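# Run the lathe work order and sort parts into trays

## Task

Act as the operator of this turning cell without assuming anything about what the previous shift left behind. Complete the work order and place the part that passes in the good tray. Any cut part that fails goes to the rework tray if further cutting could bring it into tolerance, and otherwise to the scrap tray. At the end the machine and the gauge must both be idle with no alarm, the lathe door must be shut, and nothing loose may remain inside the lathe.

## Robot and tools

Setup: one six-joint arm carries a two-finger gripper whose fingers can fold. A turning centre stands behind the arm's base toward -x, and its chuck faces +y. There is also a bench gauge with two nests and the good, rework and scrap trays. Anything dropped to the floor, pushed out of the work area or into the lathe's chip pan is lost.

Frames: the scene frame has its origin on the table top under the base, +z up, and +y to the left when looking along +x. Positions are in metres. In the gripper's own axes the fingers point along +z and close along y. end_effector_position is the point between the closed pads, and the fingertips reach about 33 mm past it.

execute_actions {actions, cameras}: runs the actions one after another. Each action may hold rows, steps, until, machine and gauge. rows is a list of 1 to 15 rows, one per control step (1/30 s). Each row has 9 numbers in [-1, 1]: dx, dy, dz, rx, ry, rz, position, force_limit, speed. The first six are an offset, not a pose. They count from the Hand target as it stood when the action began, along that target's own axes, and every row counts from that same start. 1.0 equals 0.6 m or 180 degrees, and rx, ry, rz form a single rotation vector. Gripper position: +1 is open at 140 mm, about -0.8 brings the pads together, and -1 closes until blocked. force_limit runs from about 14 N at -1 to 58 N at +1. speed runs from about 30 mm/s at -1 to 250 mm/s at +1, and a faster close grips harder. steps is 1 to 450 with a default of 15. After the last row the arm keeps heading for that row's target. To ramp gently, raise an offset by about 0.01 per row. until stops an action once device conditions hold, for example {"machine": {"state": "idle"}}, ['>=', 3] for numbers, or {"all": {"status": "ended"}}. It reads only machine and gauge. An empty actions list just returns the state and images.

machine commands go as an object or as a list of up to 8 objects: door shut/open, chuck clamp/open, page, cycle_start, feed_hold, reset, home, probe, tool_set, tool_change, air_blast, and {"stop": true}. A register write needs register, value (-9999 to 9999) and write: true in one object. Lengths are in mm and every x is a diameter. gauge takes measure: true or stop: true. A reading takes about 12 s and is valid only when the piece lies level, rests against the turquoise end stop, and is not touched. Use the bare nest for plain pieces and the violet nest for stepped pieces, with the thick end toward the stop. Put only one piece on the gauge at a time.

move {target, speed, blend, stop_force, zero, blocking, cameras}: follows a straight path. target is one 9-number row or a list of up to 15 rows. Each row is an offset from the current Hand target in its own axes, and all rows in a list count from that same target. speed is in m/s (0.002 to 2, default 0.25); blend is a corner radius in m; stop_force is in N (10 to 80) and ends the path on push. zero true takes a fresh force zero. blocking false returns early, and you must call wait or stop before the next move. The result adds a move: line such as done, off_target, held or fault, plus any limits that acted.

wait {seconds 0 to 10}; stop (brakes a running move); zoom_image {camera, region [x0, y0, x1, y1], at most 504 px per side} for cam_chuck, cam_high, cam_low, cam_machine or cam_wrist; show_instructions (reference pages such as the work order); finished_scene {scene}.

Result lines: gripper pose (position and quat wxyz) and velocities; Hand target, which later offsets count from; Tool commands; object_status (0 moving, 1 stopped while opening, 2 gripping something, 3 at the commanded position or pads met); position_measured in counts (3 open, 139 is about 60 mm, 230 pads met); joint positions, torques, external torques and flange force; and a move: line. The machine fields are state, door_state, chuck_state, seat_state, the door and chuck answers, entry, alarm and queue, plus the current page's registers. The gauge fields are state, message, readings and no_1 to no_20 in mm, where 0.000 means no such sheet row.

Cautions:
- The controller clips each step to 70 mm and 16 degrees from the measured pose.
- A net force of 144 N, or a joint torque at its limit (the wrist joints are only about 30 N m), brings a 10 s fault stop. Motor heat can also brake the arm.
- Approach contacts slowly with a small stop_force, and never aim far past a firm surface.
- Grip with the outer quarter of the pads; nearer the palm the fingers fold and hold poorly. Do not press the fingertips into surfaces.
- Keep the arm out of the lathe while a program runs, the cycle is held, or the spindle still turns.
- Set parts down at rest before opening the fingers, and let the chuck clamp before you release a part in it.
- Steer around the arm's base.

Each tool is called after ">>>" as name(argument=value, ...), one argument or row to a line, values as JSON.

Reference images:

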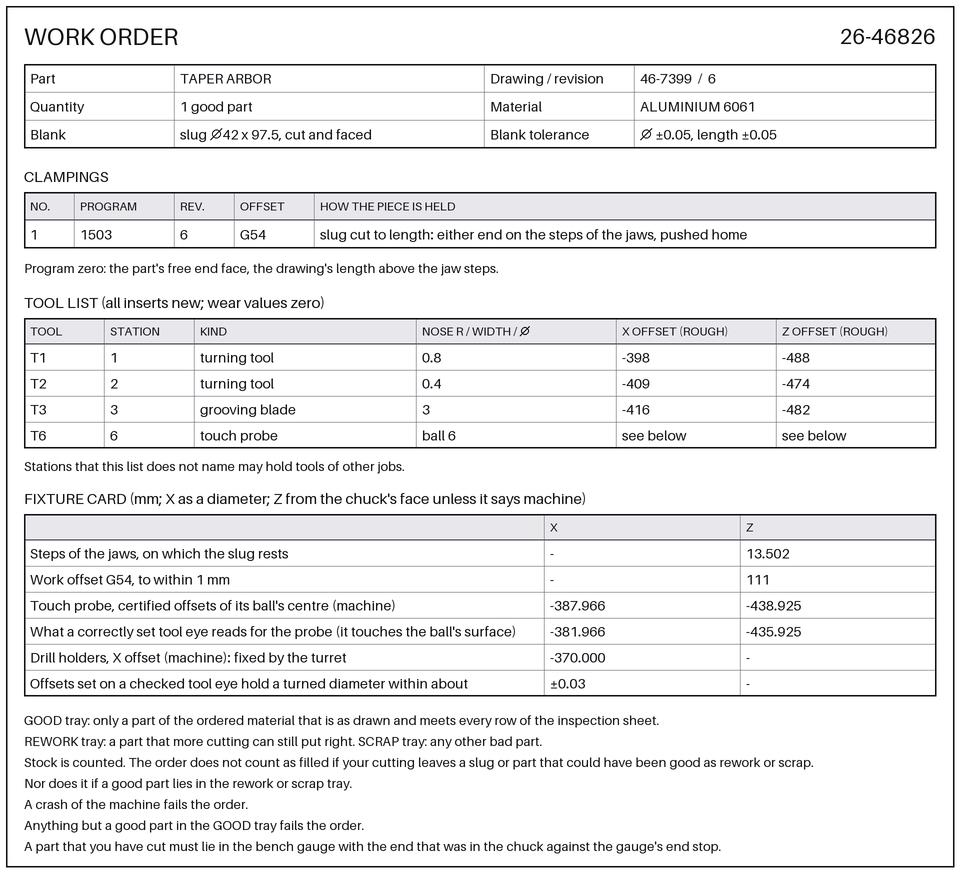

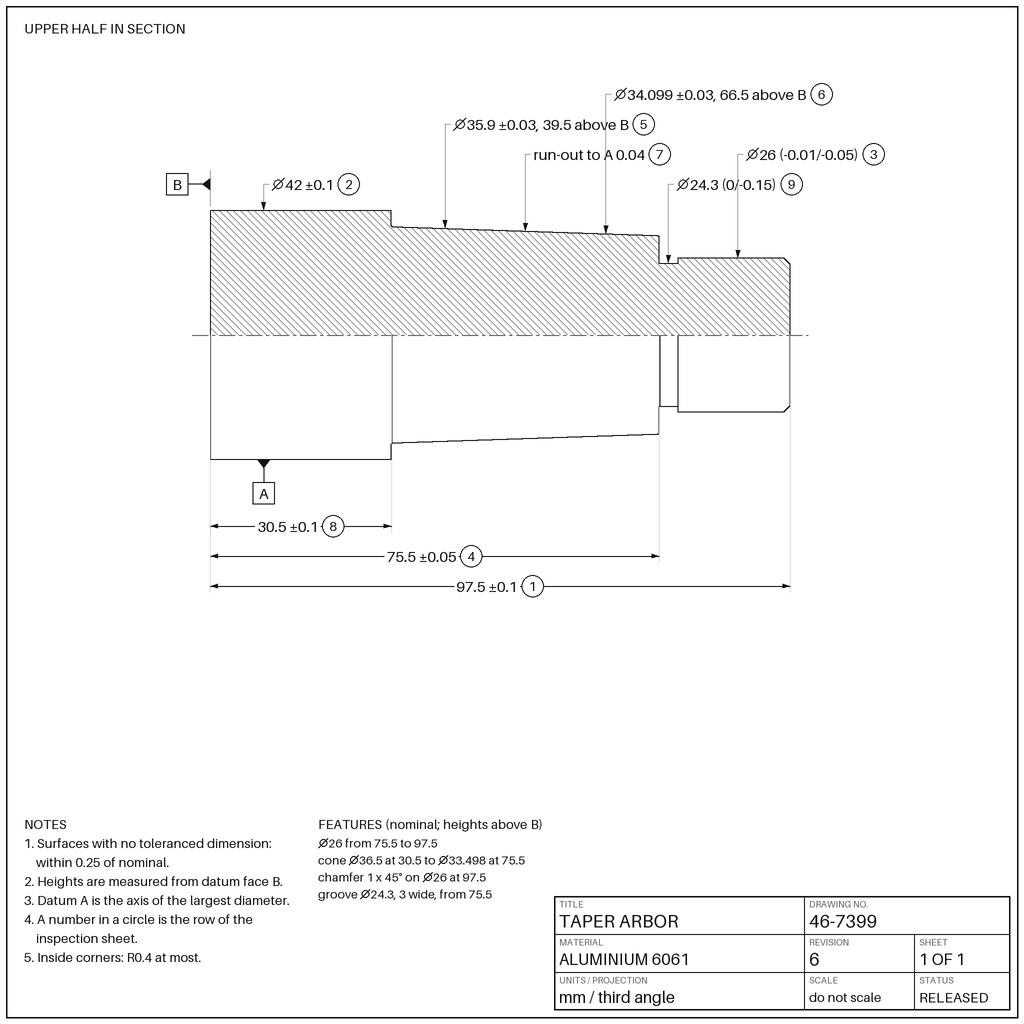

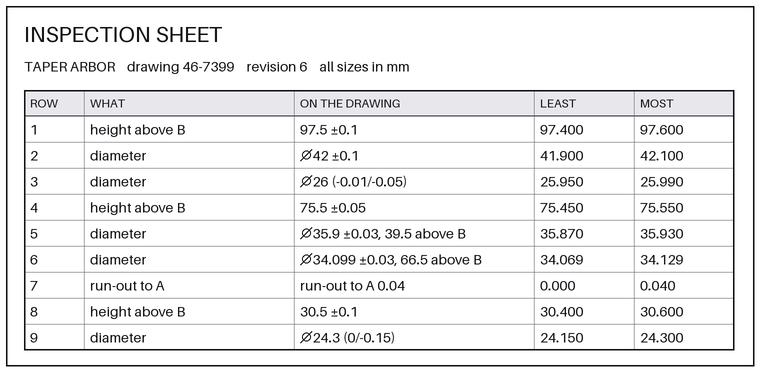

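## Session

>>> execute_actions(
  actions=[
    {"machine":{"page":"tools"},"steps":6},
  ],
)

>>> execute_actions(
  actions=[
    {"machine":{"page":"program"},"steps":4},
  ],
  cameras=[],
)

>>> execute_actions(
  actions=[
    {"machine":{"page":"measuring"},"steps":4},
  ],
  cameras=[],
)

>>> execute_actions(
  actions=[
    {"machine":{"page":"work_offsets"},"steps":4},
  ],
  cameras=[],
)

Scene clock: 0.40 s.
end_effector_position=(+0.4375, -0.0409, +0.4632) position_measured=3 object_status=3 end_effector_quat_wxyz=(+0.008, -0.529, +0.849, -0.001)
Joint positions: [-0.126 -0.211 1.886 3.142 -1.442 0.292]
Joint velocities: within noise
Joint torques (N m): [1.37 -18.01 -40.82 -4.25 -0.16 -0.1]
External joint torques (N m): [-0.89 -3.5 -1.38 -0.1 0.18 0.1]
Flange force (N): [3.2 3.2 -2.7]
Hand target: +0.4375, -0.0409, +0.4632; +0.008, -0.529, +0.849, -0.001
Tool commands: gripper/position=+1.0 gripper/force_limit=+1.0 gripper/speed=+1.0
machine.tools: t1_x=-397.682 t1_x_wear=+0.000 t1_z=-487.969 t1_z_wear=+0.000 t1_radius=+0.800 t1_station=+1.000 t2_x=-409.008 t2_x_wear=+0.000 t2_z=-473.951 t2_z_wear=+0.423 t2_radius=+0.400 t2_station=+2.000 t3_x=-415.686 t3_x_wear=+0.000 t3_z=-482.382 t3_z_wear=+0.000 t3_radius=+0.000 t3_station=+3.000 t4_x=-370.000 t4_x_wear=+0.000 t4_z=-420.626 t4_z_wear=+0.000 t4_radius=+0.000 t4_station=+4.000 t5_x=-392.688 t5_x_wear=+0.000 t5_z=-428.603 t5_z_wear=+0.000 t5_radius=+0.400 t5_station=+5.000 t6_x=-387.966 t6_x_wear=+0.000 t6_z=-438.925 t6_z_wear=+0.000 t6_radius=+3.000 t6_station=+6.000
machine: state=idle door_state=shut chuck_state=closed_empty seat_state=open door_answer=taken chuck_answer=taken page=tools entry=no_entry entries=0 alarm=no_alarm queue=done queue_left=0
gauge: readings=0
camera_calibration:
cam_wrist: T_world_to_cam=[[-0.900817, 0.43389, -0.0163457, 0.431771], [0.401721, 0.847133, 0.347831, -0.297176], [0.164768, 0.306766, -0.937415, 0.515013], [0, 0, 0, 1]] pos_world=[0.423471, -0.093582, 0.593205]

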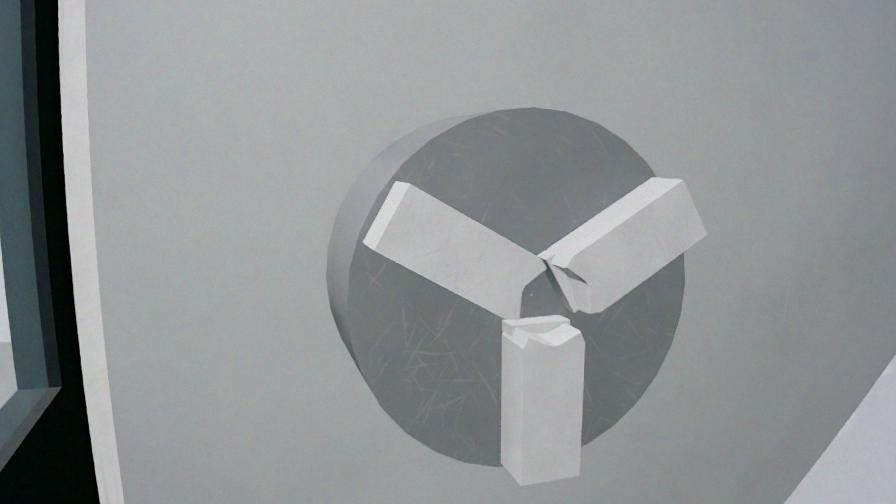

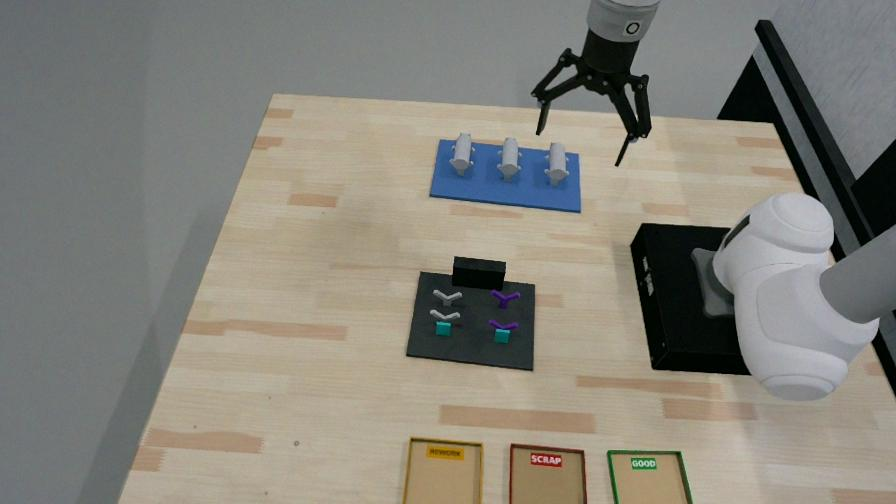

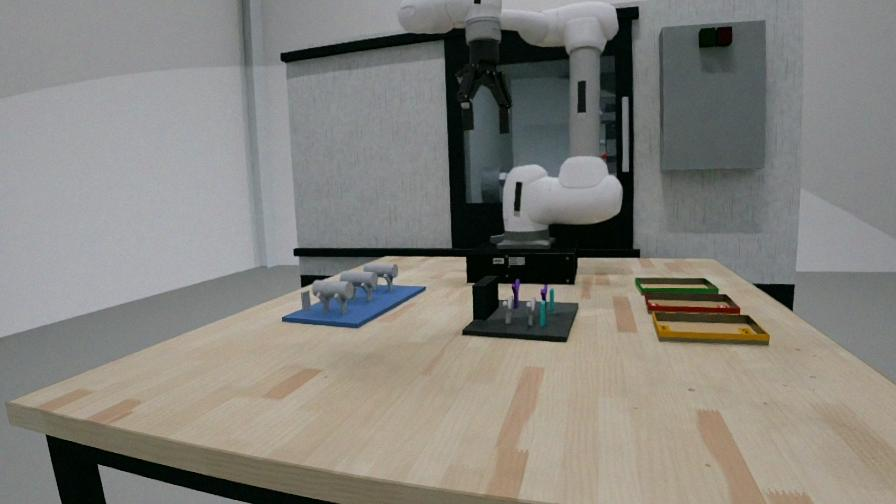

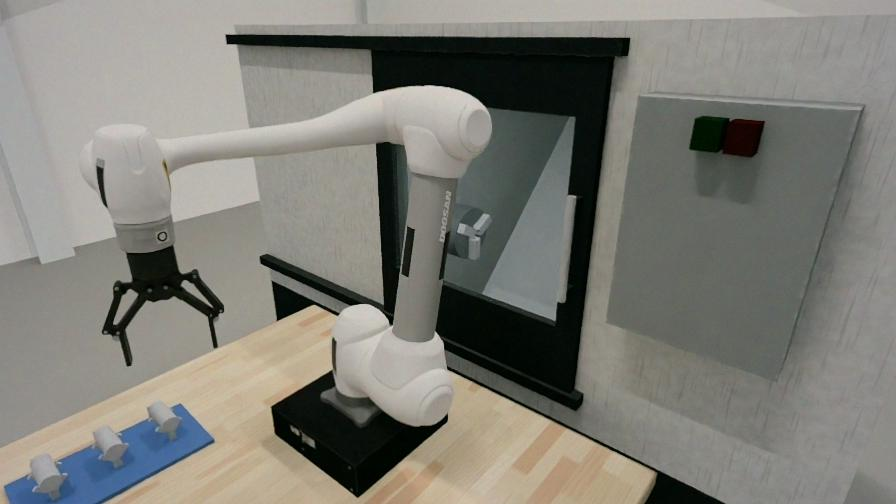

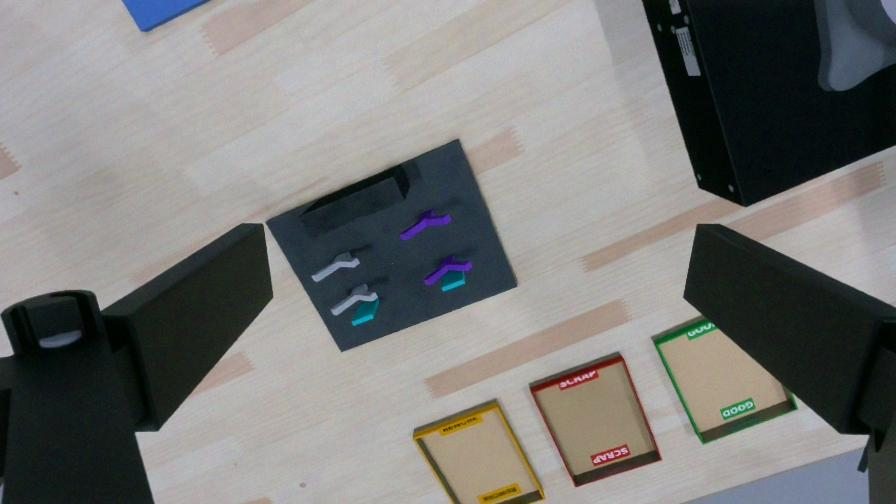

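Scene clock: 0.73 s.
end_effector_position=(+0.4375, -0.0409, +0.4632) position_measured=3 object_status=3 end_effector_quat_wxyz=(+0.008, -0.529, +0.849, -0.001)
Joint positions: [-0.126 -0.211 1.886 3.142 -1.442 0.292]
Joint velocities: within noise
Joint torques (N m): [1.82 -18.12 -40.76 -4.23 -0.14 -0.07]
External joint torques (N m): [-1.5 -3.3 -1.54 -0.14 0.16 0.07]
Flange force (N): [4.5 2.3 -2.9]
Hand target: +0.4375, -0.0409, +0.4632; +0.008, -0.529, +0.849, -0.001
Tool commands: gripper/position=+1.0 gripper/force_limit=+1.0 gripper/speed=+1.0
machine.program: program=+1503 tool_call=+1 tool_in_place=+0 program_revision=+6 program_offset=+54 load_peak=+0 stored1_number=+4690 stored1_revision=+5 stored2_number=+1503 stored2_revision=+6 stored3_number=+3254 stored3_revision=+4 stored4_number=+0 stored4_revision=+0 cycles=+0
machine: state=idle door_state=shut chuck_state=closed_empty seat_state=open door_answer=taken chuck_answer=taken page=program entry=no_entry entries=0 alarm=no_alarm queue=done queue_left=0
gauge: readings=0
No camera images: "cameras" was empty.

Scene clock: 1.07 s.
end_effector_position=(+0.4375, -0.0409, +0.4632) position_measured=3 object_status=3 end_effector_quat_wxyz=(+0.008, -0.529, +0.849, -0.001)
Joint positions: [-0.126 -0.211 1.886 3.142 -1.442 0.292]
Joint velocities: within noise
Joint torques (N m): [1.44 -17.7 -40.51 -4.23 -0.09 -0.06]
External joint torques (N m): [-0.94 -3.85 -1.74 -0.13 0.1 0.06]
Flange force (N): [3.5 3.3 -3.5]
Hand target: +0.4375, -0.0409, +0.4632; +0.008, -0.529, +0.849, -0.001
Tool commands: gripper/position=+1.0 gripper/force_limit=+1.0 gripper/speed=+1.0
machine.measuring: probe_x=+0.000 probe_z=+0.000 probe_move_x=+0.000 probe_move_z=+0.000 probe_radius=+2.992 eye_x=+58.618 eye_z=+147.495 probe_touched=+0 probe_found_x=+0.000 probe_found_z=+0.000 set_x=+0.000 set_z=+0.000
machine: state=idle door_state=shut chuck_state=closed_empty seat_state=open door_answer=taken chuck_answer=taken page=measuring entry=no_entry entries=0 alarm=no_alarm queue=done queue_left=0
gauge: readings=0
No camera images: "cameras" was empty.

Scene clock: 1.40 s.
end_effector_position=(+0.4375, -0.0409, +0.4632) position_measured=3 object_status=3 end_effector_quat_wxyz=(+0.008, -0.529, +0.849, -0.001)
Joint positions: [-0.126 -0.211 1.886 3.142 -1.442 0.292]
Joint velocities: within noise
Joint torques (N m): [1.75 -17.75 -40.51 -4.26 -0.07 -0.09]
External joint torques (N m): [-1.3 -3.78 -1.71 -0.09 0.09 0.09]
Flange force (N): [4.2 3.0 -3.5]
Hand target: +0.4375, -0.0409, +0.4632; +0.008, -0.529, +0.849, -0.001
Tool commands: gripper/position=+1.0 gripper/force_limit=+1.0 gripper/speed=+1.0
machine.work_offsets: g54_z=+111.002 g55_z=+0.000
machine: state=idle door_state=shut chuck_state=closed_empty seat_state=open door_answer=taken chuck_answer=taken page=work_offsets entry=no_entry entries=0 alarm=no_alarm queue=done queue_left=0
gauge: readings=0
No camera images: "cameras" was empty.

>>> execute_actions(
  actions=[
    {"machine":[{"register":"t2_z_wear","value":0,"write":true,"page":"measuring","chuck":"open"},{"air_blast":true},{"register":"tool_call","value":6,"write":true,"tool_change":true},{"tool_set":true}],"steps":2},
  ],
  cameras=["cam_high","cam_wrist"],
)

>>> zoom_image(
  camera="cam_high",
  region=[420, 110, 600, 225],
)

Scene clock: 12.63 s.
end_effector_position=(+0.4375, -0.0409, +0.4632) position_measured=3 object_status=3 end_effector_quat_wxyz=(+0.008, -0.529, +0.849, -0.001)
Joint positions: [-0.126 -0.211 1.886 3.142 -1.442 0.292]
Joint velocities: within noise
Joint torques (N m): [1.58 -17.48 -40.84 -4.29 -0.11 -0.1]
External joint torques (N m): [-0.91 -4.23 -1.43 -0.06 0.12 0.1]
Flange force (N): [3.7 4.3 -3.0]
Hand target: +0.4375, -0.0409, +0.4632; +0.008, -0.529, +0.849, -0.001
Tool commands: gripper/position=+1.0 gripper/force_limit=+1.0 gripper/speed=+1.0
machine.measuring: probe_x=+0.000 probe_z=+0.000 probe_move_x=+0.000 probe_move_z=+0.000 probe_radius=+2.992 eye_x=+58.618 eye_z=+147.495 probe_touched=+0 probe_found_x=+0.000 probe_found_z=+0.000 set_x=+0.000 set_z=+0.000
machine: state=idle door_state=shut chuck_state=between seat_state=open door_answer=taken chuck_answer=taken page=measuring entry=taken entries=1 alarm=no_alarm queue=running queue_left=3
gauge: readings=0
camera_calibration:
cam_wrist: T_world_to_cam=[[-0.900817, 0.43389, -0.0163457, 0.431771], [0.401721, 0.847133, 0.347831, -0.297176], [0.164768, 0.306766, -0.937415, 0.515013], [0, 0, 0, 1]] pos_world=[0.423471, -0.093582, 0.593205]
Images, in order (width x height): cam_high 896x504, cam_wrist 896x504.

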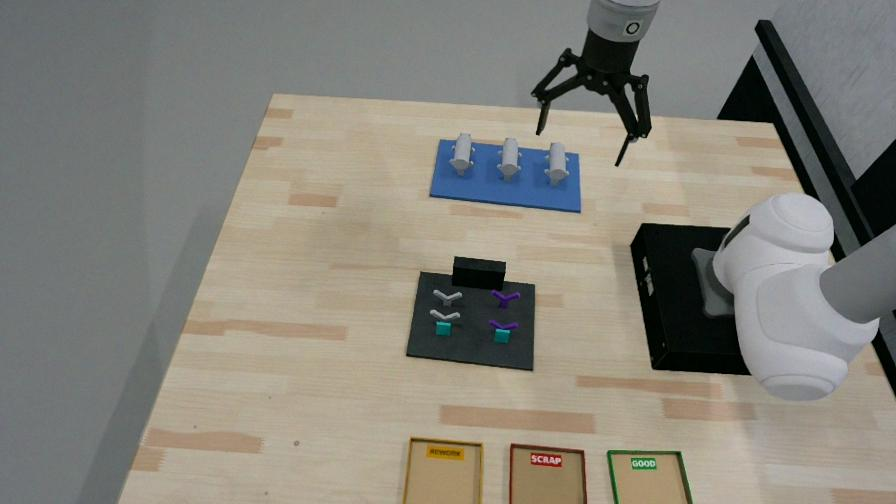

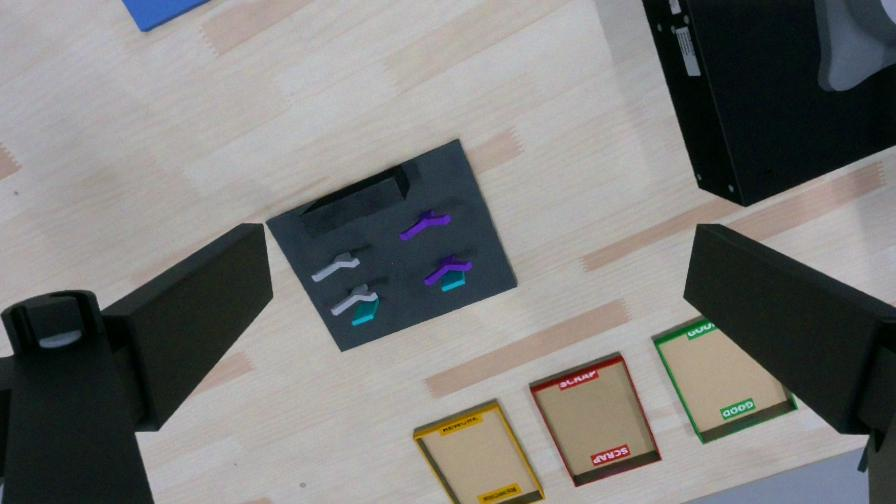

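Scaled by 2.800.

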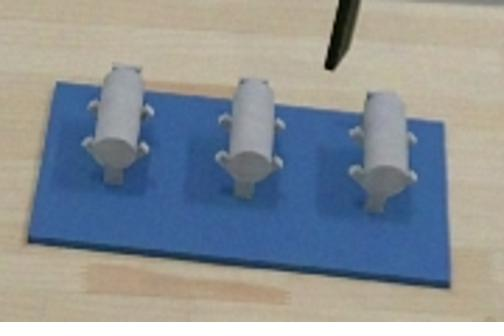

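>>> move(
  target=[0.5255,-0.379,0.3525,-0.0032,0.004,-0.126,0.1,-0.05,0],
  speed=0.35,
  cameras=["cam_wrist"],
)

Scene clock: 43.87 s.
end_effector_position=(+0.5060, -0.4228, +0.2503) position_measured=117 object_status=3 end_effector_quat_wxyz=(+0.000, +0.685, -0.728, +0.002)
Joint positions: [-0.709 0.254 1.801 3.139 -1.069 -0.686]
Joint velocities: within noise
Joint torques (N m): [1.59 -60.5 -36 -3.82 -0.08 -0.13]
External joint torques (N m): [-1.21 -4.66 -1.29 -0.05 0.11 0.13]
Flange force (N): [-1.3 4.5 -4.8]
Hand target: +0.5059, -0.4228, +0.2502; +0.000, +0.685, -0.728, +0.002
Off the commanded pose: 0.000 m, 0 deg.
machine.measuring: probe_x=+0.000 probe_z=+0.000 probe_move_x=+0.000 probe_move_z=+0.000 probe_radius=+2.992 eye_x=+58.618 eye_z=+147.495 probe_touched=+0 probe_found_x=+0.000 probe_found_z=+0.000 set_x=-381.971 set_z=-435.921
machine: state=idle door_state=shut chuck_state=open seat_state=open door_answer=taken chuck_answer=taken page=measuring entry=taken entries=5 alarm=no_alarm queue=done queue_left=0
gauge: readings=0
move: done
camera_calibration:
cam_wrist: T_world_to_cam=[[-0.998572, 0.0528125, -0.00799212, 0.541911], [0.0471284, 0.941568, 0.333511, 0.295777], [0.0251387, 0.332658, -0.942712, 0.504261], [0, 0, 0, 1]] pos_world=[0.514522, -0.47486, 0.38106]
Images, in order (width x height): cam_wrist 896x504.

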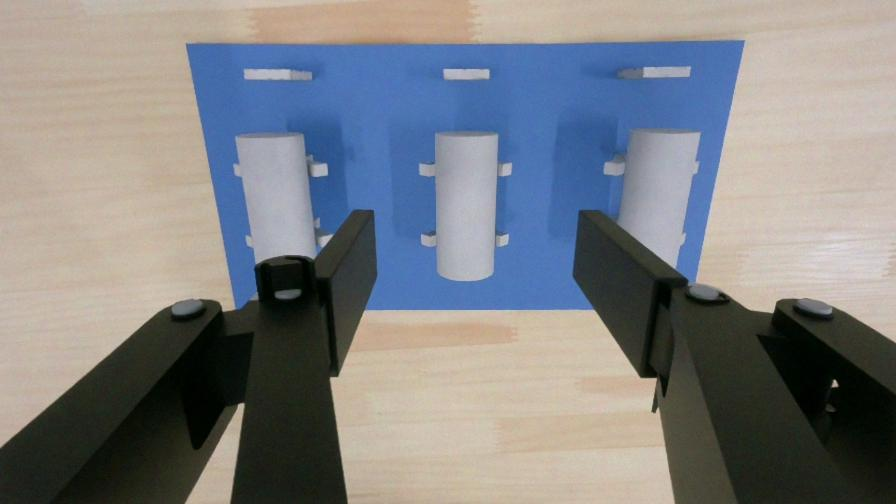

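>>> execute_actions(
  actions=[
    {"machine":[{"register":"tool_call","value":1,"write":true,"tool_change":true},{"tool_set":true}],"steps":1},
  ],
  cameras=[],
)

>>> move(
  target=[-0.0427,0.0057,0.1667,0,0,0,0.05,-0.05,-1],
  speed=0.2,
  cameras=["cam_wrist"],
)

Scene clock: 72.17 s.
end_effector_position=(+0.5059, -0.4228, +0.2502) position_measured=117 object_status=3 end_effector_quat_wxyz=(+0.000, +0.685, -0.728, +0.002)
Joint positions: [-0.709 0.254 1.801 3.139 -1.069 -0.686]
Joint velocities: within noise
Joint torques (N m): [1.46 -60.33 -35.94 -3.81 -0.13 -0.1]
External joint torques (N m): [-0.94 -4.88 -1.37 -0.05 0.16 0.1]
Flange force (N): [-1.7 4.5 -4.9]
Hand target: +0.5059, -0.4228, +0.2502; +0.000, +0.685, -0.728, +0.002
Tool commands: gripper/position=+0.1 gripper/force_limit=-0.05 gripper/speed=+0.0
Off the commanded pose: 0.000 m, 0 deg.
machine.measuring: probe_x=+0.000 probe_z=+0.000 probe_move_x=+0.000 probe_move_z=+0.000 probe_radius=+2.992 eye_x=+58.618 eye_z=+147.495 probe_touched=+0 probe_found_x=+0.000 probe_found_z=+0.000 set_x=-381.971 set_z=-435.921
machine: state=busy door_state=shut chuck_state=open seat_state=open door_answer=taken chuck_answer=taken page=measuring entry=taken entries=7 alarm=no_alarm queue=running queue_left=1
gauge: readings=0
No camera images: "cameras" was empty.

Scene clock: 73.03 s.
end_effector_position=(+0.5043, -0.3973, +0.1501) position_measured=123 object_status=3 end_effector_quat_wxyz=(+0.000, +0.685, -0.728, +0.002)
Joint positions: [-0.681 0.324 1.92 3.138 -0.881 -0.657]
Joint velocities: within noise
Joint torques (N m): [1.12 -62.21 -31.45 -3.34 -0.09 -0.09]
External joint torques (N m): [-0.75 -5.6 -1.54 -0.07 0.13 0.09]
Flange force (N): [-1.7 4.3 -7.0]
Hand target: +0.5043, -0.3973, +0.1501; +0.000, +0.685, -0.728, +0.002
Off the commanded pose: 0.000 m, 0 deg.
machine.measuring: probe_x=+0.000 probe_z=+0.000 probe_move_x=+0.000 probe_move_z=+0.000 probe_radius=+2.992 eye_x=+58.618 eye_z=+147.495 probe_touched=+0 probe_found_x=+0.000 probe_found_z=+0.000 set_x=-381.971 set_z=-435.921
machine: state=busy door_state=shut chuck_state=open seat_state=open door_answer=taken chuck_answer=taken page=measuring entry=taken entries=7 alarm=no_alarm queue=running queue_left=1
gauge: readings=0
move: done
camera_calibration:
cam_wrist: T_world_to_cam=[[-0.998573, 0.0528109, -0.00798713, 0.538069], [0.0471262, 0.941536, 0.3336, 0.30532], [0.0251379, 0.332747, -0.942681, 0.401426], [0, 0, 0, 1]] pos_world=[0.512822, -0.44946, 0.28086]
Images, in order (width x height): cam_wrist 896x504.

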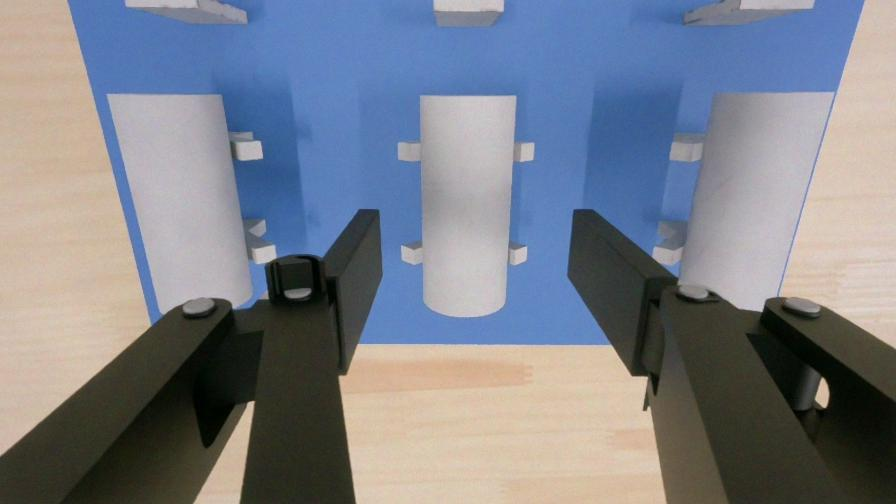

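>>> move(
  target=[0.0003,-0.002,0.094,0,0,0,0.05,-0.05,-1],
  speed=0.12,
  cameras=["cam_wrist"],
)

>>> execute_actions(
  actions=[
    {"rows":[[0,0,0,0,0,0,-1,-0.05,-1]],"steps":55},
  ],
  cameras=["cam_wrist"],
)

Scene clock: 81.07 s.
end_effector_position=(+0.5055, -0.3977, +0.0937) position_measured=123 object_status=3 end_effector_quat_wxyz=(+0.000, +0.685, -0.728, +0.002)
Joint positions: [-0.68 0.391 1.952 3.138 -0.781 -0.656]
Joint velocities: within noise
Joint torques (N m): [1.36 -66.02 -28.78 -2.96 -0.12 -0.18]
External joint torques (N m): [-0.8 -5.44 -1.25 -0.15 0.15 0.18]
Flange force (N): [-1.7 4.1 -7.1]
Hand target: +0.5056, -0.3977, +0.0937; +0.000, +0.685, -0.728, +0.002
Off the commanded pose: 0.000 m, 0 deg.
machine.measuring: probe_x=+0.000 probe_z=+0.000 probe_move_x=+0.000 probe_move_z=+0.000 probe_radius=+2.992 eye_x=+58.618 eye_z=+147.495 probe_touched=+0 probe_found_x=+0.000 probe_found_z=+0.000 set_x=-381.971 set_z=-435.921
machine: state=busy door_state=shut chuck_state=open seat_state=open door_answer=taken chuck_answer=taken page=measuring entry=taken entries=8 alarm=no_alarm queue=running queue_left=0
gauge: readings=0
move: done
camera_calibration:
cam_wrist: T_world_to_cam=[[-0.998575, 0.0527825, -0.00788578, 0.538903], [0.0471308, 0.941506, 0.333684, 0.324449], [0.0250372, 0.332837, -0.942652, 0.348351], [0, 0, 0, 1]] pos_world=[0.514121, -0.449859, 0.22436]
Images, in order (width x height): cam_wrist 896x504.

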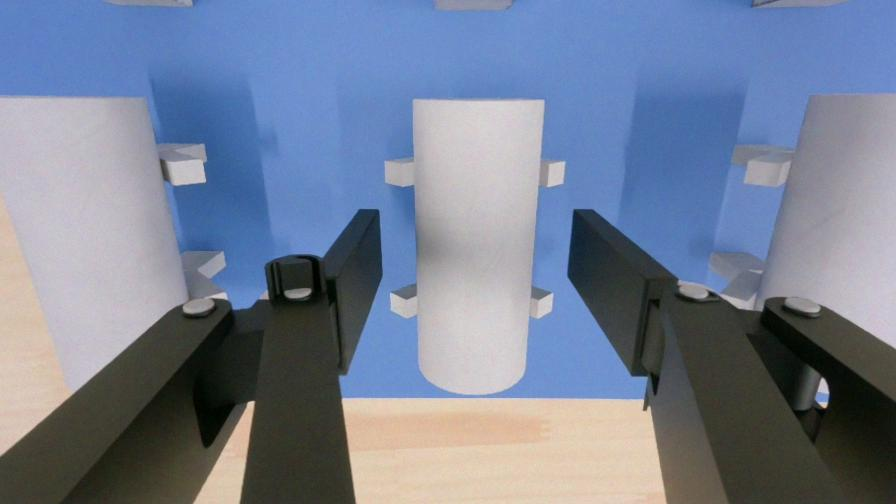

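Scene clock: 83.10 s.
end_effector_position=(+0.5056, -0.3978, +0.0937) position_measured=168 object_status=2 end_effector_quat_wxyz=(+0.000, +0.685, -0.728, +0.002)
Joint positions: [-0.68 0.391 1.952 3.138 -0.781 -0.656]
Joint velocities: within noise
Joint torques (N m): [-0.55 -62.81 -27.32 -4.03 0.36 -0.25]
External joint torques (N m): [1.14 -8.57 -2.55 0.94 -0.34 0.25]
Flange force (N): [-4.6 3.0 -12.6]
Hand target: +0.5056, -0.3977, +0.0937; +0.000, +0.685, -0.728, +0.002
Off the commanded pose: 0.000 m, 0 deg.
machine.measuring: probe_x=+0.000 probe_z=+0.000 probe_move_x=+0.000 probe_move_z=+0.000 probe_radius=+2.992 eye_x=+58.618 eye_z=+147.495 probe_touched=+0 probe_found_x=+0.000 probe_found_z=+0.000 set_x=-381.971 set_z=-435.921
machine: state=busy door_state=shut chuck_state=open seat_state=open door_answer=taken chuck_answer=taken page=measuring entry=taken entries=8 alarm=no_alarm queue=running queue_left=0
gauge: readings=0
camera_calibration:
cam_wrist: T_world_to_cam=[[-0.998572, 0.0528125, -0.00799212, 0.53904], [0.0471284, 0.941568, 0.333511, 0.324479], [0.0251387, 0.332658, -0.942712, 0.348323], [0, 0, 0, 1]] pos_world=[0.514222, -0.44986, 0.22446]
Images, in order (width x height): cam_wrist 896x504.

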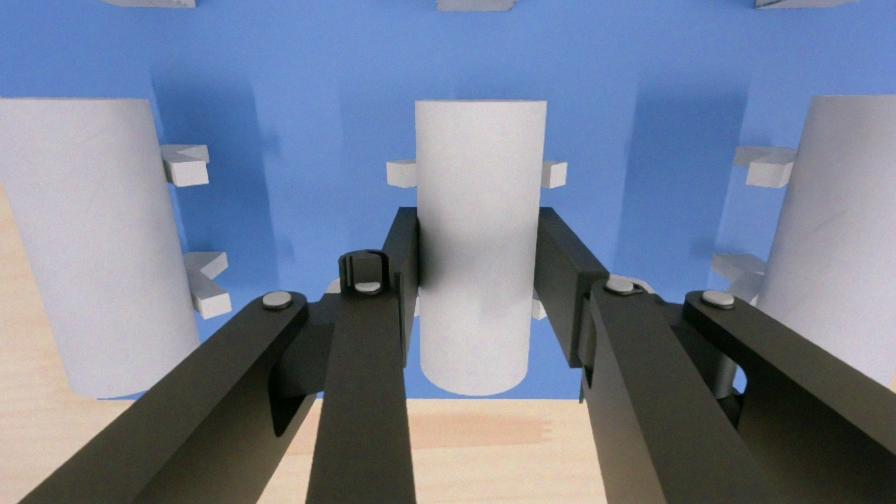

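>>> move(
  target=[
    [0.0,0,-0.15,0,0,0,-1,-0.05,-1],
    [-0.7752,-0.2003,-0.2453,0,0,0.0033,-1,-0.05,-1],
  ],
  speed=[0.12,0.35],
  blend=[0.03,0],
  cameras=["cam_wrist"],
)

Scene clock: 111.87 s.
end_effector_position=(+0.6533, +0.0597, +0.2398) position_measured=168 object_status=2 end_effector_quat_wxyz=(+0.000, +0.682, -0.732, +0.002)
Joint positions: [0.086 0.265 1.815 3.125 -1.051 0.127]
Joint velocities: within noise
Joint torques (N m): [1.86 -62.62 -37.48 -3.61 -0.18 -0.11]
External joint torques (N m): [-0.56 -2.92 0.5 -0.22 0.17 0.11]
Flange force (N): [1.6 5.1 -1.6]
Hand target: +0.6533, +0.0597, +0.2398; +0.000, +0.682, -0.732, +0.002
Off the commanded pose: 0.000 m, 0 deg.
machine.measuring: probe_x=+0.000 probe_z=+0.000 probe_move_x=+0.000 probe_move_z=+0.000 probe_radius=+2.992 eye_x=+58.618 eye_z=+147.495 probe_touched=+0 probe_found_x=+0.000 probe_found_z=+0.000 set_x=-415.684 set_z=-482.381
machine: state=idle door_state=shut chuck_state=open seat_state=open door_answer=taken chuck_answer=taken page=measuring entry=taken entries=8 alarm=no_alarm queue=done queue_left=0
gauge: readings=0
move: done
camera_calibration:
cam_wrist: T_world_to_cam=[[-0.99797, 0.0631934, -0.00796586, 0.662474], [0.0569238, 0.941007, 0.333566, -0.168327], [0.0285751, 0.332435, -0.942693, 0.327927], [0, 0, 0, 1]] pos_world=[0.66134, 0.0075182, 0.37056]
Images, in order (width x height): cam_wrist 896x504.

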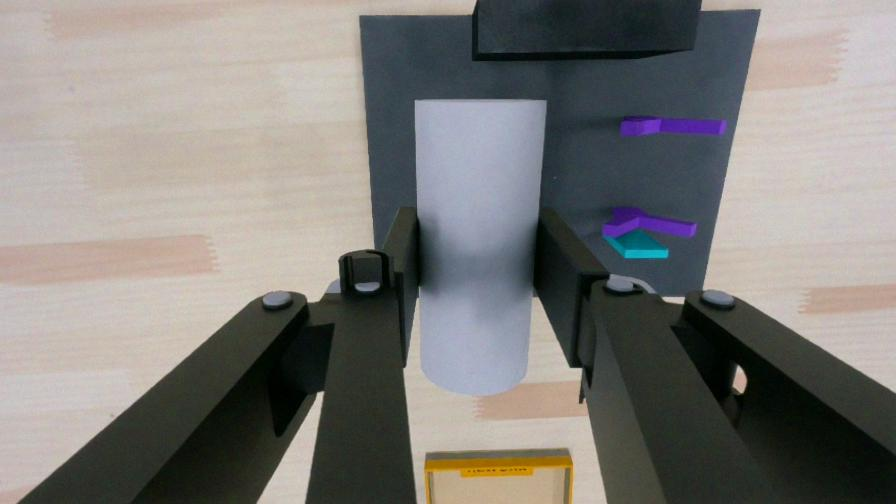

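>>> execute_actions(
  actions=[
    {"machine":[{"page":"program"}],"steps":2},
  ],
  cameras=["cam_machine"],
)

>>> execute_actions(
  actions=[
    {"machine":[{"page":"measuring","register":"tool_call","value":3,"write":true,"tool_change":true},{"tool_set":true}],"steps":2},
  ],
  cameras=[],
)

>>> zoom_image(
  camera="cam_machine",
  region=[370, 80, 620, 330],
)

Scene clock: 127.40 s.
end_effector_position=(+0.6533, +0.0597, +0.2398) position_measured=168 object_status=2 end_effector_quat_wxyz=(+0.000, +0.682, -0.732, +0.002)
Joint positions: [0.087 0.265 1.815 3.125 -1.051 0.127]
Joint velocities: within noise
Joint torques (N m): [2.12 -62.76 -37.1 -3.71 -0.1 -0.15]
External joint torques (N m): [-0.86 -2.66 0.11 -0.12 0.1 0.15]
Flange force (N): [1.8 3.9 -1.9]
Hand target: +0.6533, +0.0597, +0.2398; +0.000, +0.682, -0.732, +0.002
Tool commands: gripper/position=-1.0 gripper/force_limit=-0.05 gripper/speed=-1.0
Off the commanded pose: 0.000 m, 0 deg.
machine.program: program=+1503 tool_call=+1 tool_in_place=+1 program_revision=+6 program_offset=+54 load_peak=+0 stored1_number=+4690 stored1_revision=+5 stored2_number=+1503 stored2_revision=+6 stored3_number=+3254 stored3_revision=+4 stored4_number=+0 stored4_revision=+0 cycles=+0
machine: state=idle door_state=shut chuck_state=open seat_state=open door_answer=taken chuck_answer=taken page=program entry=taken entries=8 alarm=no_alarm queue=done queue_left=0
gauge: readings=0
Images, in order (width x height): cam_machine 896x504.

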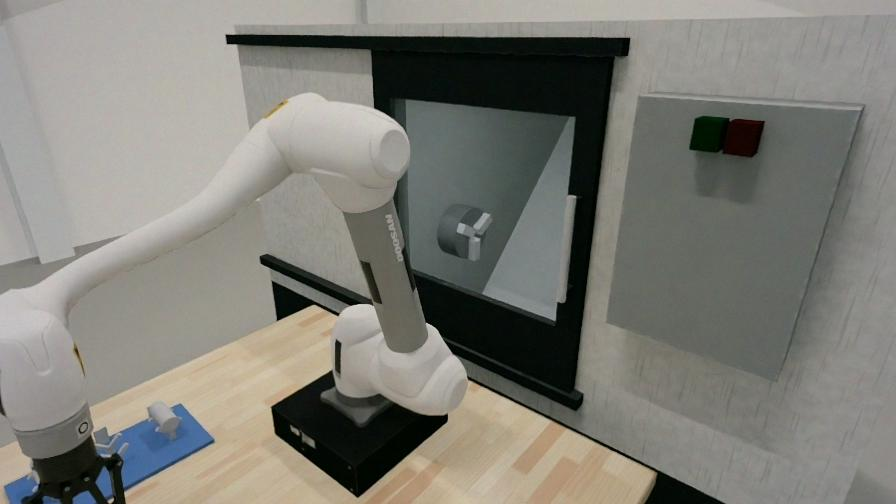

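Scene clock: 127.67 s.
end_effector_position=(+0.6533, +0.0597, +0.2398) position_measured=168 object_status=2 end_effector_quat_wxyz=(+0.000, +0.682, -0.732, +0.002)
Joint positions: [0.087 0.265 1.815 3.125 -1.051 0.127]
Joint velocities: within noise
Joint torques (N m): [1.89 -62.75 -37.21 -3.74 -0.14 -0.11]
External joint torques (N m): [-0.88 -2.71 0.18 -0.11 0.13 0.11]
Flange force (N): [1.9 4.1 -1.8]
Hand target: +0.6533, +0.0597, +0.2398; +0.000, +0.682, -0.732, +0.002
Tool commands: gripper/position=-1.0 gripper/force_limit=-0.05 gripper/speed=-1.0
Off the commanded pose: 0.000 m, 0 deg.
machine.measuring: probe_x=+0.000 probe_z=+0.000 probe_move_x=+0.000 probe_move_z=+0.000 probe_radius=+2.992 eye_x=+58.618 eye_z=+147.495 probe_touched=+0 probe_found_x=+0.000 probe_found_z=+0.000 set_x=-415.684 set_z=-482.381
machine: state=busy door_state=shut chuck_state=open seat_state=open door_answer=taken chuck_answer=taken page=measuring entry=taken entries=10 alarm=no_alarm queue=running queue_left=1
gauge: readings=0
No camera images: "cameras" was empty.

Scaled by 2.016.

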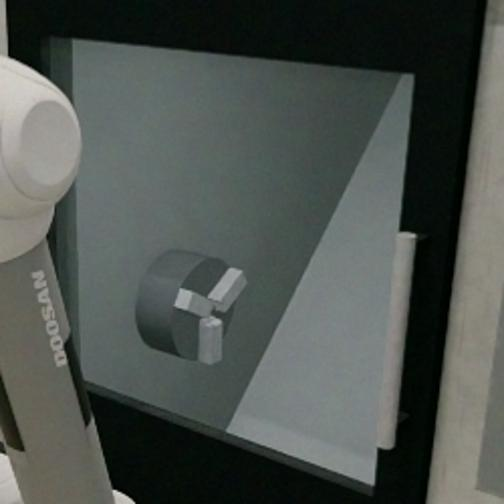

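>>> move(
  target=[
    [0,0,0.19,0,0,0,-1,-0.05,-1],
    [0,0,0.2135,0,0,0,-1,-0.05,-1],
  ],
  speed=[0.2,0.06],
  cameras=["cam_wrist","cam_low"],
)

Scene clock: 139.13 s.
end_effector_position=(+0.6535, +0.0593, +0.1116) position_measured=168 object_status=2 end_effector_quat_wxyz=(+0.000, +0.682, -0.732, +0.002)
Joint positions: [0.084 0.393 1.914 3.122 -0.825 0.129]
Joint velocities: within noise
Joint torques (N m): [2.36 -69.21 -31.59 -3.16 -0.18 -0.05]
External joint torques (N m): [-1.6 -3.17 0.22 -0.1 0.18 0.05]
Flange force (N): [3.2 4.2 -3.2]
Hand target: +0.6535, +0.0593, +0.1117; +0.000, +0.682, -0.732, +0.002
Off the commanded pose: 0.000 m, 0 deg.
machine.measuring: probe_x=+0.000 probe_z=+0.000 probe_move_x=+0.000 probe_move_z=+0.000 probe_radius=+2.992 eye_x=+58.618 eye_z=+147.495 probe_touched=+0 probe_found_x=+0.000 probe_found_z=+0.000 set_x=-415.684 set_z=-482.381
machine: state=busy door_state=shut chuck_state=open seat_state=open door_answer=taken chuck_answer=taken page=measuring entry=taken entries=11 alarm=no_alarm queue=running queue_left=0
gauge: readings=0
move: done
camera_calibration:
cam_wrist: T_world_to_cam=[[-0.99797, 0.0631934, -0.00796586, 0.661677], [0.0569238, 0.941007, 0.333566, -0.125199], [0.0285751, 0.332435, -0.942693, 0.207201], [0, 0, 0, 1]] pos_world=[0.66154, 0.0071182, 0.24236]
Images, in order (width x height): cam_low 896x504, cam_wrist 896x504.

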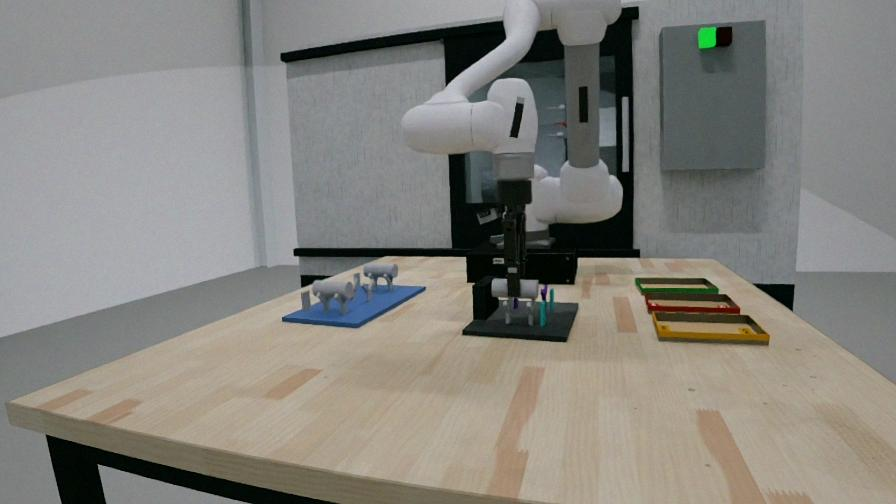

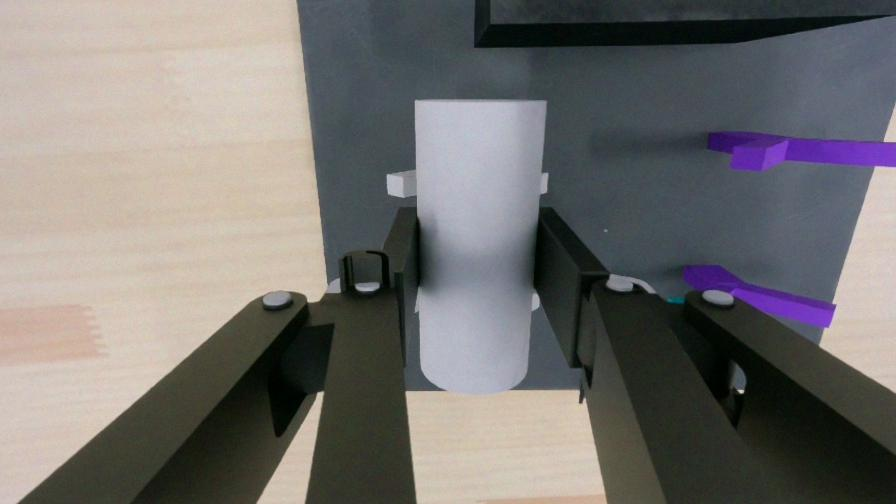

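>>> move(
  target=[
    [0,-0.003,0.0,0,0,0,-1,-0.05,-1],
    [0,-0.003,0.029,0,0,0,-1,-0.05,-1],
  ],
  speed=0.02,
  stop_force=10,
  cameras=["cam_wrist"],
)

Scene clock: 150.77 s.
end_effector_position=(+0.6553, +0.0592, +0.0943) position_measured=168 object_status=2 end_effector_quat_wxyz=(+0.000, +0.682, -0.732, +0.002)
Joint positions: [0.083 0.416 1.92 3.122 -0.796 0.129]
Joint velocities: within noise
Joint torques (N m): [2.02 -70.48 -30.57 -3.06 -0.14 -0.15]
External joint torques (N m): [-0.97 -3.08 0.28 -0.09 0.12 0.15]
Flange force (N): [2.0 4.2 -3.3]
Hand target: +0.6554, +0.0592, +0.0943; +0.000, +0.682, -0.732, +0.002
Off the commanded pose: 0.000 m, 0 deg.
machine.measuring: probe_x=+0.000 probe_z=+0.000 probe_move_x=+0.000 probe_move_z=+0.000 probe_radius=+2.992 eye_x=+58.618 eye_z=+147.495 probe_touched=+0 probe_found_x=+0.000 probe_found_z=+0.000 set_x=-397.682 set_z=-487.967
machine: state=idle door_state=shut chuck_state=open seat_state=open door_answer=taken chuck_answer=taken page=measuring entry=taken entries=11 alarm=no_alarm queue=done queue_left=0
gauge: readings=0
move: done
camera_calibration:
cam_wrist: T_world_to_cam=[[-0.99797, 0.0631934, -0.00796586, 0.663348], [0.0569238, 0.941007, 0.333566, -0.119309], [0.0285751, 0.332435, -0.942693, 0.190813], [0, 0, 0, 1]] pos_world=[0.66334, 0.0069182, 0.22496]
Images, in order (width x height): cam_wrist 896x504.

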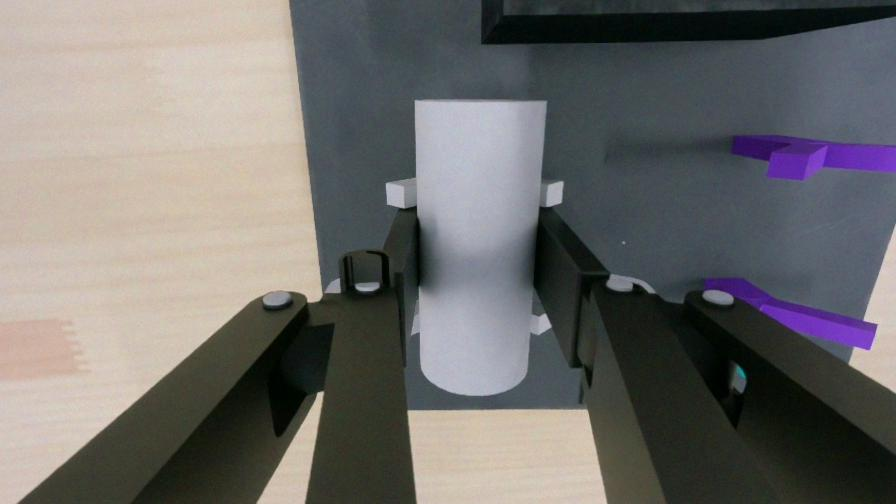

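>>> execute_actions(
  actions=[
    {"machine":[{"register":"t1_station","value":3,"write":true},{"register":"t3_station","value":1,"write":true},{"register":"tool_call","value":2,"write":true,"tool_change":true},{"tool_set":true}],"steps":1},
  ],
  cameras=[],
)

>>> move(
  target=[-0.03,0,0,0,0,0,-1,-0.05,-1],
  speed=0.015,
  stop_force=10,
  cameras=[],
)

>>> move(
  target=[0,0,0.006,0,0,0,-1,-0.05,-1],
  speed=0.01,
  stop_force=10,
  cameras=["cam_wrist"],
)

Scene clock: 157.40 s.
end_effector_position=(+0.6554, +0.0592, +0.0943) position_measured=168 object_status=2 end_effector_quat_wxyz=(+0.000, +0.682, -0.732, +0.002)
Joint positions: [0.083 0.416 1.92 3.122 -0.796 0.129]
Joint velocities: within noise
Joint torques (N m): [2.11 -70.14 -30.54 -2.99 -0.19 -0.08]
External joint torques (N m): [-0.63 -3.68 0.16 -0.16 0.17 0.08]
Flange force (N): [1.7 4.8 -4.0]
Hand target: +0.6554, +0.0592, +0.0943; +0.000, +0.682, -0.732, +0.002
Tool commands: gripper/position=-1.0 gripper/force_limit=-0.05 gripper/speed=-1.0
Off the commanded pose: 0.000 m, 0 deg.
machine.measuring: probe_x=+0.000 probe_z=+0.000 probe_move_x=+0.000 probe_move_z=+0.000 probe_radius=+2.992 eye_x=+58.618 eye_z=+147.495 probe_touched=+0 probe_found_x=+0.000 probe_found_z=+0.000 set_x=-397.682 set_z=-487.967
machine: state=idle door_state=shut chuck_state=open seat_state=open door_answer=taken chuck_answer=taken page=measuring entry=taken entries=13 alarm=no_alarm queue=running queue_left=2
gauge: readings=0
No camera images: "cameras" was empty.

Scene clock: 158.73 s.
end_effector_position=(+0.6562, +0.0703, +0.0943) position_measured=168 object_status=2 end_effector_quat_wxyz=(+0.000, +0.682, -0.732, +0.002)
Joint positions: [0.1 0.418 1.916 3.121 -0.797 0.146]
Joint velocities: within noise
Joint torques (N m): [10.36 -67.45 -29.66 0.05 0.52 -0.04]
External joint torques (N m): [-9.24 -6.55 -0.75 -3.2 -0.53 0.04]
Flange force (N): [15.1 4.2 -8.8]
Hand target: +0.6562, +0.0703, +0.0943; +0.000, +0.682, -0.732, +0.002 (not the last commanded pose)
Off the commanded pose: 0.007 m, 0 deg.
machine.measuring: probe_x=+0.000 probe_z=+0.000 probe_move_x=+0.000 probe_move_z=+0.000 probe_radius=+2.992 eye_x=+58.618 eye_z=+147.495 probe_touched=+0 probe_found_x=+0.000 probe_found_z=+0.000 set_x=-397.682 set_z=-487.967
machine: state=busy door_state=shut chuck_state=open seat_state=open door_answer=taken chuck_answer=taken page=measuring entry=taken entries=15 alarm=no_alarm queue=running queue_left=1
gauge: readings=0
move: contact
No camera images: "cameras" was empty.

Scene clock: 159.40 s.
end_effector_position=(+0.6563, +0.0703, +0.0936) position_measured=168 object_status=2 end_effector_quat_wxyz=(+0.000, +0.682, -0.732, +0.002)
Joint positions: [0.1 0.419 1.916 3.121 -0.796 0.146]
Joint velocities: within noise
Joint torques (N m): [9.88 -60.34 -27.25 0 1.49 0.01]
External joint torques (N m): [-8.41 -13.68 -3.17 -3.15 -1.51 -0.01]
Flange force (N): [14.6 7.4 -20.4]
Hand target: +0.6563, +0.0703, +0.0936; +0.000, +0.682, -0.732, +0.002 (not the last commanded pose)
Off the commanded pose: 0.003 m, 0 deg.
machine.measuring: probe_x=+0.000 probe_z=+0.000 probe_move_x=+0.000 probe_move_z=+0.000 probe_radius=+2.992 eye_x=+58.618 eye_z=+147.495 probe_touched=+0 probe_found_x=+0.000 probe_found_z=+0.000 set_x=-397.682 set_z=-487.967
machine: state=busy door_state=shut chuck_state=open seat_state=open door_answer=taken chuck_answer=taken page=measuring entry=taken entries=15 alarm=no_alarm queue=running queue_left=1
gauge: readings=0
move: contact
camera_calibration:
cam_wrist: T_world_to_cam=[[-0.997984, 0.0629406, -0.00817327, 0.663694], [0.0566219, 0.941087, 0.333392, -0.129467], [0.0286756, 0.332257, -0.942753, 0.186445], [0, 0, 0, 1]] pos_world=[0.66434, 0.0181181, 0.22436]
Images, in order (width x height): cam_wrist 896x504.

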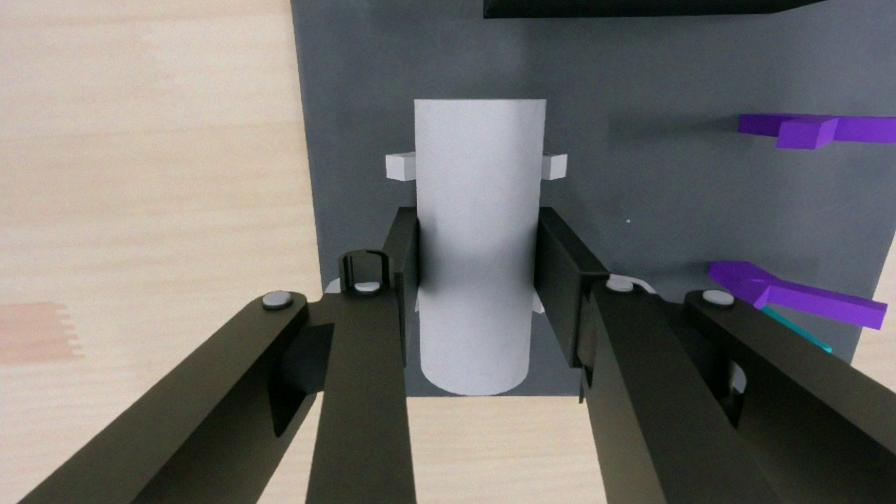

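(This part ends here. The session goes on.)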